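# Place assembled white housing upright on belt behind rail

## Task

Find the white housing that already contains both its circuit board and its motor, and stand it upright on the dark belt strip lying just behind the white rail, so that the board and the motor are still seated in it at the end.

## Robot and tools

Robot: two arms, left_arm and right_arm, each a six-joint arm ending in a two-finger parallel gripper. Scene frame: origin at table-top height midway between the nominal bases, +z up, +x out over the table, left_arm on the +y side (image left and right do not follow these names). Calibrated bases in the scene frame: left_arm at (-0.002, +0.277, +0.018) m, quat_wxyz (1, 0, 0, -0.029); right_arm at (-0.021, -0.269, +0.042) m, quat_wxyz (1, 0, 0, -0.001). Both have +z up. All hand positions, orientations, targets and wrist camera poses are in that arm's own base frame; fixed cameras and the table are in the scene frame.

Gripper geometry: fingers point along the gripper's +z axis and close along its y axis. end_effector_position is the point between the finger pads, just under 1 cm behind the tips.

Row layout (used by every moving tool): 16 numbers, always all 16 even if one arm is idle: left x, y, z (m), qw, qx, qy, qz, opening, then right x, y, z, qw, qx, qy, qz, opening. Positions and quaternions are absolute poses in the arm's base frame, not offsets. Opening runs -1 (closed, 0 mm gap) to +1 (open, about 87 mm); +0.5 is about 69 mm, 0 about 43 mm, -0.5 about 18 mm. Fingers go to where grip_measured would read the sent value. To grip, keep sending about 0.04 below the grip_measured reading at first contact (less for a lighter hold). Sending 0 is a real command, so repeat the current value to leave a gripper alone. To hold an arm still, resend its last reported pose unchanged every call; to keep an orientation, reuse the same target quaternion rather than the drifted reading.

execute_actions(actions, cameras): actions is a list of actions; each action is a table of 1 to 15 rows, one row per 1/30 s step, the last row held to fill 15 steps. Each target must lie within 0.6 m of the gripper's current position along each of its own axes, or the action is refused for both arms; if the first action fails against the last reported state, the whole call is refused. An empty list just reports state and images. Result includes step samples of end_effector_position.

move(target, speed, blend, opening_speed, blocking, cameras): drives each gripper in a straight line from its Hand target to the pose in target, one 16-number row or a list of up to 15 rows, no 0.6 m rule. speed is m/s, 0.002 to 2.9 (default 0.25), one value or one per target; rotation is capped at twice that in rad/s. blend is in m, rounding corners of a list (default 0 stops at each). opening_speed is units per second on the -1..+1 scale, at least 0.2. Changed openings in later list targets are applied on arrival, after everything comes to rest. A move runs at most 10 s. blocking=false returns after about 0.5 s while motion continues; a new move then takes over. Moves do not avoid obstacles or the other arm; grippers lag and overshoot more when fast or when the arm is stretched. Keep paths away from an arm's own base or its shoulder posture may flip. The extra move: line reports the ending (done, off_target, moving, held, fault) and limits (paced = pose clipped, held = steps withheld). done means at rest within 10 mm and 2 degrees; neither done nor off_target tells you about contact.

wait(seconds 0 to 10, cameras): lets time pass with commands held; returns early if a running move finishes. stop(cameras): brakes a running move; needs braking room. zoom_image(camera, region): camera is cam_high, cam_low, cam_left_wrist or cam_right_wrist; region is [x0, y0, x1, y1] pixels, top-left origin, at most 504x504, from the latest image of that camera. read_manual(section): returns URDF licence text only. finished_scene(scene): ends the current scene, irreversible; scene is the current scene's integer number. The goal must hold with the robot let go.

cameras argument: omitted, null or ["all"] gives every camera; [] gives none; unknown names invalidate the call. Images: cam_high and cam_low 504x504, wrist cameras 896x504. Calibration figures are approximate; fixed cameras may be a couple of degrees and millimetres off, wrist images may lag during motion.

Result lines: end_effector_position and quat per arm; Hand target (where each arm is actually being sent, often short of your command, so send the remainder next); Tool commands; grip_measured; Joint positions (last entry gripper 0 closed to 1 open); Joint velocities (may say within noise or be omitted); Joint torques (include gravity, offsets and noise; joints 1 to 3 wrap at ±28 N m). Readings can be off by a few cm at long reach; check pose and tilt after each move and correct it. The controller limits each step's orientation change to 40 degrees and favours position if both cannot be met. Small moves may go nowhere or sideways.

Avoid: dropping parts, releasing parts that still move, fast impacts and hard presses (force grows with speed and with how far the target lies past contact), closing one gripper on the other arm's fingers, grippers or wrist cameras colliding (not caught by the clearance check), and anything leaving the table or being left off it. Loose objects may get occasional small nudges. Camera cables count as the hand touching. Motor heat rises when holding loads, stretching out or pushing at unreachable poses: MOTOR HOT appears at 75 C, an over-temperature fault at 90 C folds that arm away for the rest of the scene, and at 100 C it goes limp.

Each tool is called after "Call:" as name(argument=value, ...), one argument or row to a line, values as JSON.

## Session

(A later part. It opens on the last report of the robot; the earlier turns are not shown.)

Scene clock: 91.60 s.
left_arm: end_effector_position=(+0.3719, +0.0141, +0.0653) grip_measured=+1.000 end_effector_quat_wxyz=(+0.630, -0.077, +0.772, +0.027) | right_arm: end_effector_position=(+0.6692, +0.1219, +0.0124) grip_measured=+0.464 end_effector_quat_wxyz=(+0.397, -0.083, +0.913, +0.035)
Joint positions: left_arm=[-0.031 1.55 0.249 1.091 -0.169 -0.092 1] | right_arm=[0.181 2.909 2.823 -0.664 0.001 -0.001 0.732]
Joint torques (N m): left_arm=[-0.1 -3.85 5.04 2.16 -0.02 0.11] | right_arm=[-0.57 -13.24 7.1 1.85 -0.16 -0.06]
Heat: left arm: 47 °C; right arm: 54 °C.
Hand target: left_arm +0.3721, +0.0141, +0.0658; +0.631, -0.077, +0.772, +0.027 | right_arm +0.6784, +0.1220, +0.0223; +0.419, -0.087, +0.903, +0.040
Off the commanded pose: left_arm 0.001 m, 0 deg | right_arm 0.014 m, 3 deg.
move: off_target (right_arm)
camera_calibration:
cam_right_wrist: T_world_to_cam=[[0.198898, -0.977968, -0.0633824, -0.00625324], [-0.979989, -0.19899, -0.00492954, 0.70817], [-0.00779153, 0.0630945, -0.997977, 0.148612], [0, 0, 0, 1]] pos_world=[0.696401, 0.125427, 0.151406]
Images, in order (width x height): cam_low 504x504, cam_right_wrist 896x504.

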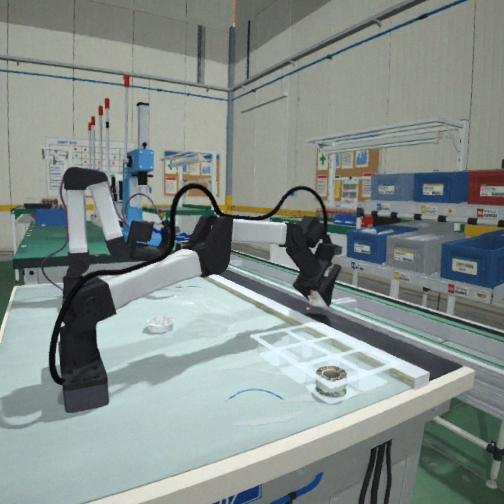

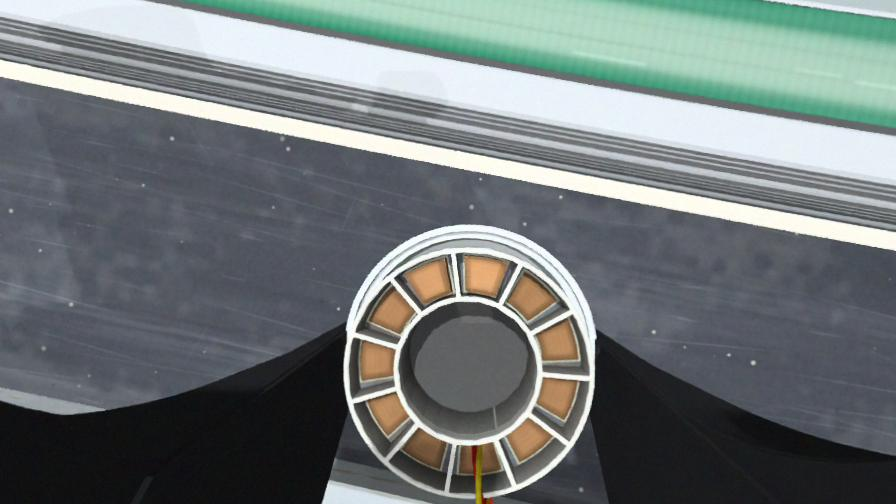

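Call:
move(
  target=[0.3721,0.0141,0.0659,0.631,-0.077,0.772,0.027,1,0.679,0.122,0.009,0.4207,-0.0868,0.9021,0.0405,0.38],
  speed=0.06,
  cameras=["cam_right_wrist","cam_low"],
)

Call:
zoom_image(
  camera="cam_low",
  region=[270, 240, 370, 340],
)

Scene clock: 95.87 s.
left_arm: end_effector_position=(+0.3719, +0.0141, +0.0653) grip_measured=+1.000 end_effector_quat_wxyz=(+0.630, -0.077, +0.772, +0.027) | right_arm: end_effector_position=(+0.6679, +0.1218, -0.0244) grip_measured=+0.464 end_effector_quat_wxyz=(+0.388, -0.084, +0.917, +0.035)
Joint positions: left_arm=[-0.031 1.55 0.249 1.091 -0.169 -0.092 1] | right_arm=[0.18 2.909 2.689 -0.551 -0.001 -0.002 0.732]
Joint torques (N m): left_arm=[-0.1 -3.78 5.12 2.17 0 0.11] | right_arm=[-0.51 -17.05 5.94 1.73 -0.14 -0.04]
Heat: left arm: 47 °C; right arm: 55 °C.
Hand target: left_arm +0.3721, +0.0141, +0.0658; +0.631, -0.077, +0.772, +0.027 | right_arm +0.6781, +0.1219, +0.0091; +0.419, -0.087, +0.903, +0.040
Off the commanded pose: left_arm 0.001 m, 0 deg | right_arm 0.035 m, 4 deg.
move: off_target (right_arm)
camera_calibration:
cam_right_wrist: T_world_to_cam=[[0.199265, -0.9778, -0.0648096, -0.00875848], [-0.979526, -0.200679, 0.0160394, 0.707052], [-0.0286893, 0.0602866, -0.997769, 0.126196], [0, 0, 0, 1]] pos_world=[0.697941, 0.125719, 0.114006]
Images, in order (width x height): cam_low 504x504, cam_right_wrist 896x504.

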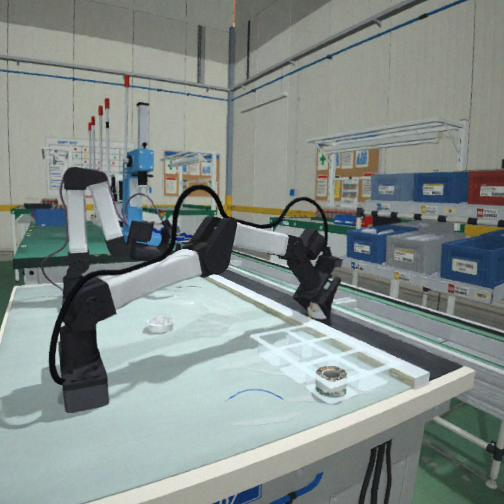

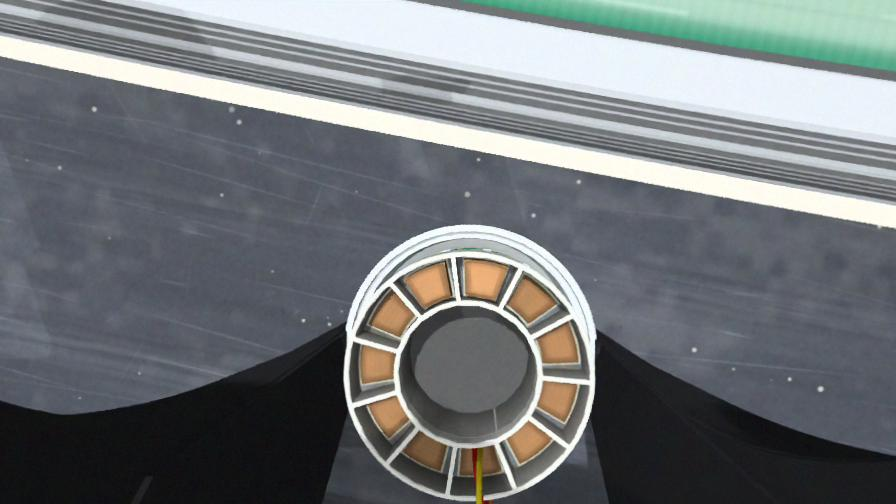

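Scaled by 5.040 from the camera's 504x504 image, which has a finer 720x720 frame.

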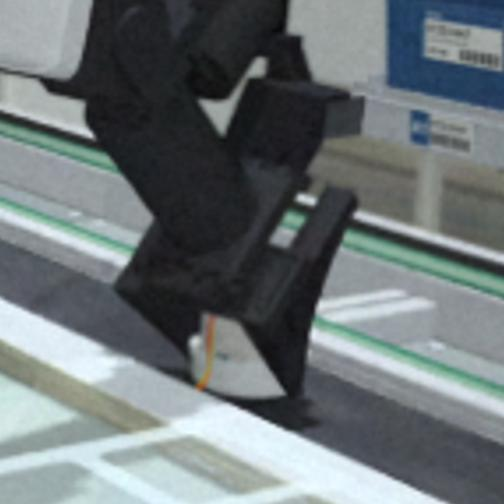

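Call:
move(
  target=[0.3721,0.0141,0.0659,0.631,-0.077,0.772,0.027,1,0.678,0.122,0.0,0.4207,-0.0868,0.9021,0.0405,0.38],
  speed=0.04,
  cameras=["cam_right_wrist","cam_low"],
)

Call:
zoom_image(
  camera="cam_low",
  region=[270, 240, 370, 340],
)

Scene clock: 101.13 s.
left_arm: end_effector_position=(+0.3719, +0.0141, +0.0653) grip_measured=+1.000 end_effector_quat_wxyz=(+0.630, -0.077, +0.772, +0.027) | right_arm: end_effector_position=(+0.6731, +0.1232, -0.0257) grip_measured=+0.464 end_effector_quat_wxyz=(+0.401, -0.084, +0.911, +0.037)
Joint positions: left_arm=[-0.031 1.55 0.249 1.091 -0.169 -0.092 1] | right_arm=[0.18 2.896 2.639 -0.484 -0.003 -0.002 0.732]
Joint torques (N m): left_arm=[-0.06 -3.89 5.08 2.16 0.01 0.09] | right_arm=[-0.5 -16.73 5.34 1.58 -0.13 -0.05]
Heat: left arm: 47 °C; right arm: 60 °C.
Hand target: left_arm +0.3721, +0.0141, +0.0658; +0.631, -0.077, +0.772, +0.027 | right_arm +0.6780, +0.1221, -0.0004; +0.419, -0.087, +0.903, +0.040
Off the commanded pose: left_arm 0.001 m, 0 deg | right_arm 0.026 m, 2 deg.
move: off_target (right_arm)
camera_calibration:
cam_right_wrist: T_world_to_cam=[[0.202822, -0.977008, -0.0657173, -0.0110798], [-0.979215, -0.202309, -0.0144451, 0.711653], [0.000817842, 0.0672812, -0.997734, 0.104192], [0, 0, 0, 1]] pos_world=[0.699023, 0.126138, 0.113508]
Images, in order (width x height): cam_low 504x504, cam_right_wrist 896x504.

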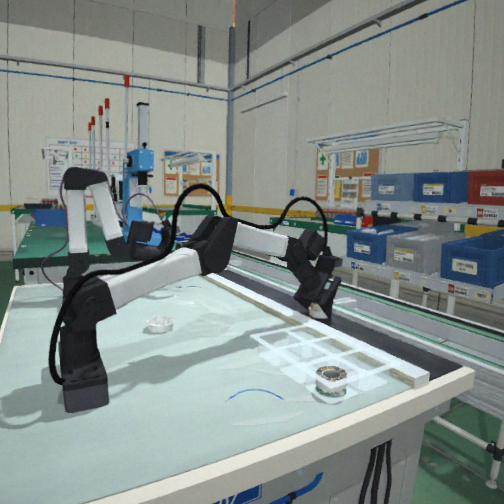

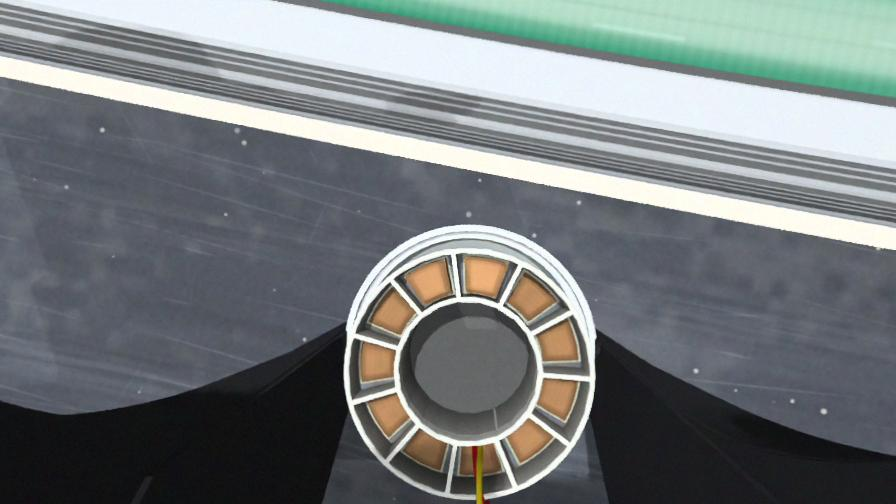

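Scaled by 5.040 from the camera's 504x504 image, which has a finer 720x720 frame.

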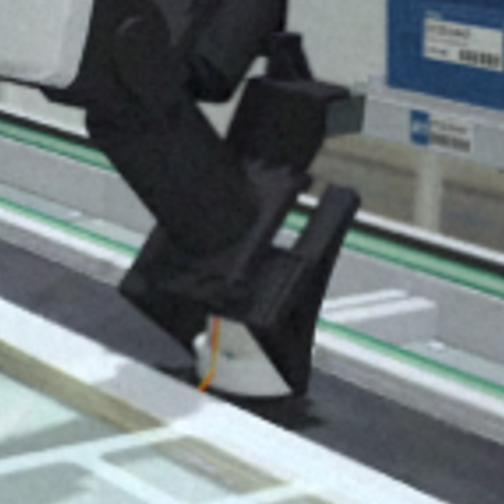

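Call:
move(
  target=[0.3721,0.0141,0.0659,0.631,-0.077,0.772,0.027,1,0.676,0.122,0.003,0.4128,-0.0872,0.9058,0.0397,0.95],
  opening_speed=0.3,
  cameras=["cam_right_wrist","cam_low"],
)

Call:
zoom_image(
  camera="cam_low",
  region=[270, 240, 370, 340],
)

Scene clock: 107.97 s.
left_arm: end_effector_position=(+0.3719, +0.0141, +0.0653) grip_measured=+1.000 end_effector_quat_wxyz=(+0.630, -0.077, +0.772, +0.027) | right_arm: end_effector_position=(+0.6728, +0.1211, -0.0263) grip_measured=+0.949 end_effector_quat_wxyz=(+0.400, -0.082, +0.912, +0.037)
Joint positions: left_arm=[-0.031 1.55 0.249 1.091 -0.169 -0.092 1] | right_arm=[0.177 2.896 2.639 -0.487 -0.003 -0.002 0.975]
Joint torques (N m): left_arm=[-0.09 -3.9 5.09 2.16 0 0.12] | right_arm=[-0.16 -15.72 9.02 1.17 -0.12 -0.06]
Heat: left arm: 47 °C; right arm: 63 °C.
Hand target: left_arm +0.3721, +0.0141, +0.0659; +0.631, -0.077, +0.772, +0.027 | right_arm +0.6762, +0.1220, +0.0024; +0.414, -0.087, +0.905, +0.040
Off the commanded pose: left_arm 0.001 m, 0 deg | right_arm 0.029 m, 2 deg.
move: off_target (right_arm)
camera_calibration:
cam_right_wrist: T_world_to_cam=[[0.199894, -0.977584, -0.0661148, -0.0110266], [-0.979815, -0.199602, -0.0110554, 0.71101], [-0.002389, 0.0669901, -0.997751, 0.106015], [0, 0, 0, 1]] pos_world=[0.699116, 0.124038, 0.112908]
Images, in order (width x height): cam_low 504x504, cam_right_wrist 896x504.

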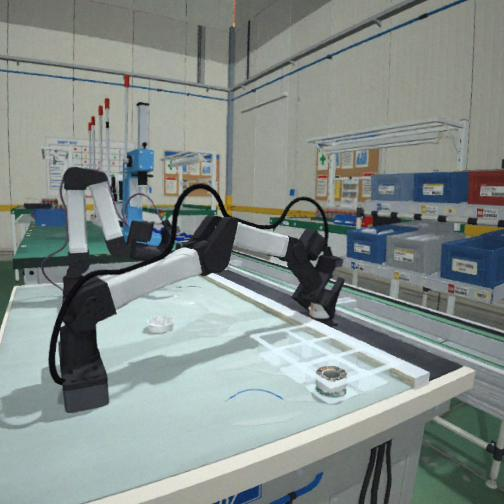

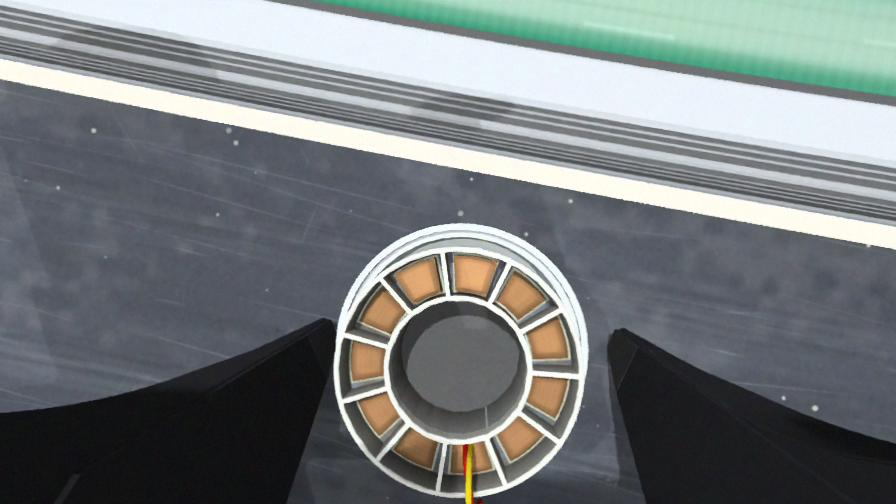

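Scaled by 5.040 from the camera's 504x504 image, which has a finer 720x720 frame.

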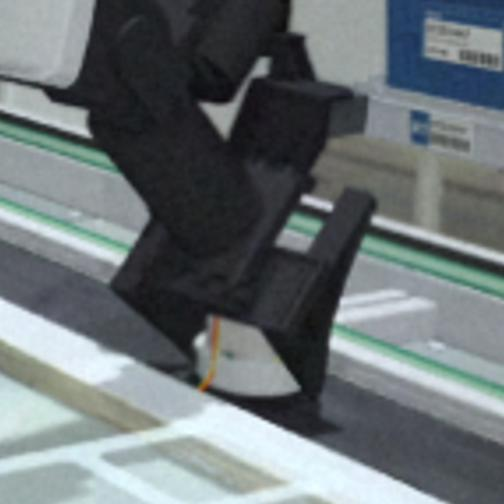

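Call:
move(
  target=[0.3721,0.0141,0.0659,0.631,-0.077,0.772,0.027,1,0.675,0.129,0.006,0.4128,-0.0872,0.9058,0.0397,1],
  cameras=["cam_right_wrist"],
  speed=0.05,
)

Scene clock: 112.23 s.
left_arm: end_effector_position=(+0.3719, +0.0141, +0.0652) grip_measured=+1.000 end_effector_quat_wxyz=(+0.630, -0.077, +0.772, +0.027) | right_arm: end_effector_position=(+0.6688, +0.1238, -0.0256) grip_measured=+0.979 end_effector_quat_wxyz=(+0.392, -0.085, +0.915, +0.037)
Joint positions: left_arm=[-0.031 1.55 0.249 1.091 -0.169 -0.092 1] | right_arm=[0.182 2.896 2.652 -0.518 -0.003 -0.002 0.989]
Joint torques (N m): left_arm=[-0.06 -3.88 5.05 2.19 -0.01 0.1] | right_arm=[0.47 -15.57 9.36 1.3 0 0.02]
Heat: left arm: 47 °C; right arm: 65 °C.
Hand target: left_arm +0.3720, +0.0141, +0.0658; +0.631, -0.077, +0.772, +0.027 | right_arm +0.6746, +0.1289, +0.0055; +0.413, -0.087, +0.906, +0.040
Off the commanded pose: left_arm 0.001 m, 0 deg | right_arm 0.033 m, 3 deg.
move: off_target (right_arm)
camera_calibration:
cam_right_wrist: T_world_to_cam=[[0.203621, -0.976788, -0.0665111, -0.0101229], [-0.978846, -0.204495, 0.00652939, 0.708009], [-0.019979, 0.0637746, -0.997764, 0.118669], [0, 0, 0, 1]] pos_world=[0.697464, 0.127328, 0.113108]
Images, in order (width x height): cam_right_wrist 896x504.

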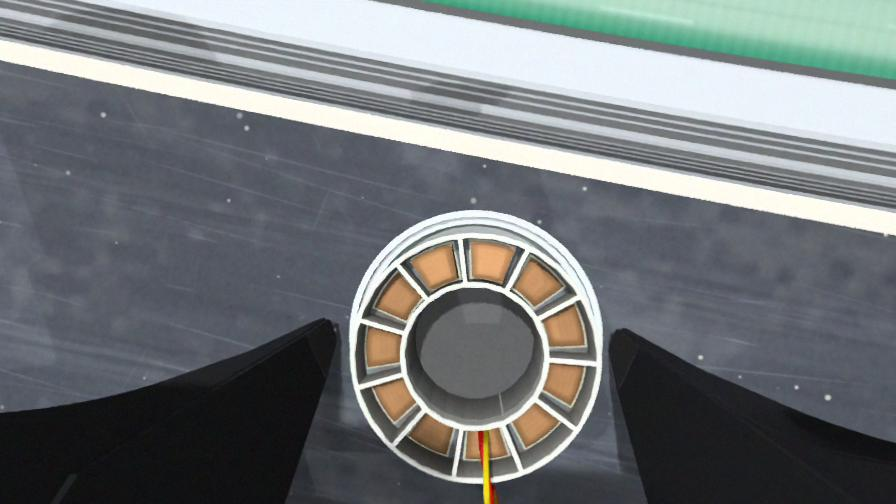

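Call:
move(
  target=[
    [0.3721,0.0141,0.0659,0.631,-0.077,0.772,0.027,1,0.612,0.115,0.07,0.4128,-0.0872,0.9058,0.0397,1],
    [0.3721,0.0141,0.0659,0.631,-0.077,0.772,0.027,1,0.53,0.1,0.155,0.4128,-0.0872,0.9058,0.0397,1],
  ],
  cameras=["cam_right_wrist","cam_low"],
  speed=0.12,
)

Call:
zoom_image(
  camera="cam_low",
  region=[270, 240, 370, 340],
)

Scene clock: 119.20 s.
left_arm: end_effector_position=(+0.3719, +0.0141, +0.0652) grip_measured=+1.000 end_effector_quat_wxyz=(+0.630, -0.077, +0.772, +0.027) | right_arm: end_effector_position=(+0.5335, +0.0988, +0.1394) grip_measured=+0.979 end_effector_quat_wxyz=(+0.399, -0.085, +0.912, +0.038)
Joint positions: left_arm=[-0.031 1.55 0.249 1.091 -0.169 -0.092 1] | right_arm=[0.182 2.024 1.738 -0.46 -0.003 -0.002 0.989]
Joint torques (N m): left_arm=[-0.01 -3.81 5.15 2.16 -0.01 0.11] | right_arm=[0.2 -12.05 5.72 1.51 -0.04 -0.01]
Heat: left arm: 47 °C; right arm: 68 °C.
Hand target: left_arm +0.3720, +0.0141, +0.0658; +0.631, -0.077, +0.772, +0.027 | right_arm +0.5301, +0.1000, +0.1547; +0.413, -0.087, +0.906, +0.040
Off the commanded pose: left_arm 0.001 m, 0 deg | right_arm 0.016 m, 2 deg.
move: off_target (right_arm)
camera_calibration:
cam_right_wrist: T_world_to_cam=[[0.204683, -0.976592, -0.0661206, 0.00334764], [-0.978819, -0.204502, -0.00956811, 0.571658], [-0.00417766, 0.0666785, -0.997766, 0.273528], [0, 0, 0, 1]] pos_world=[0.560008, 0.101936, 0.278608]
Images, in order (width x height): cam_low 504x504, cam_right_wrist 896x504.

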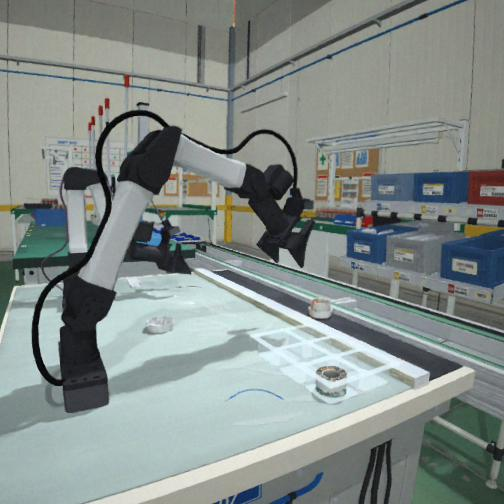

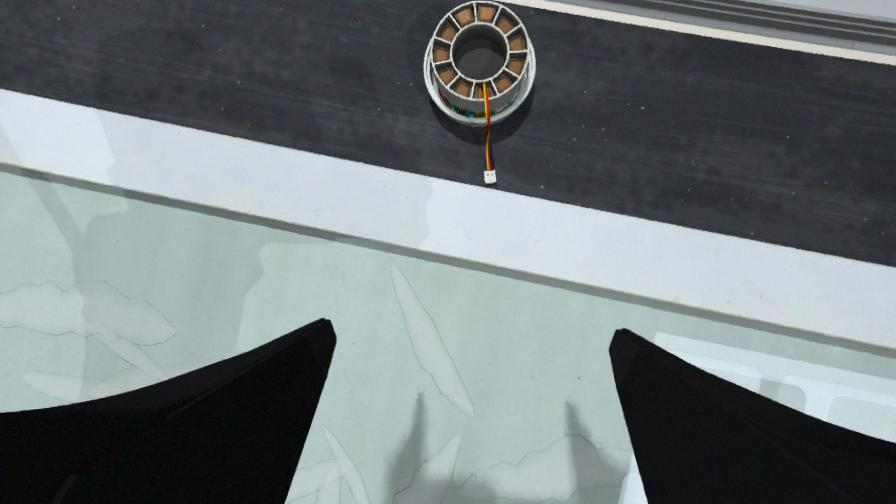

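Scaled by 5.040 from the camera's 504x504 image, which has a finer 720x720 frame.

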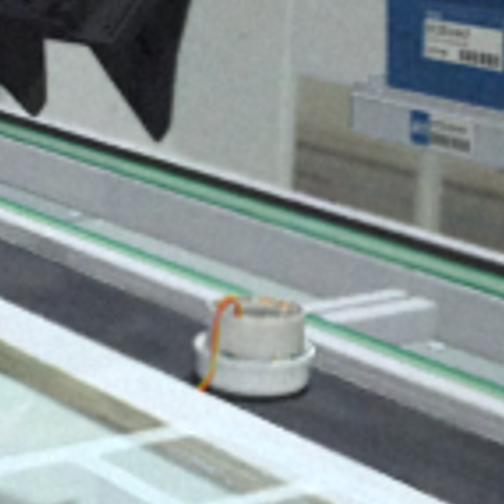

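Call:
finished_scene(
  scene=3,
)

The scene is finished: the task was done.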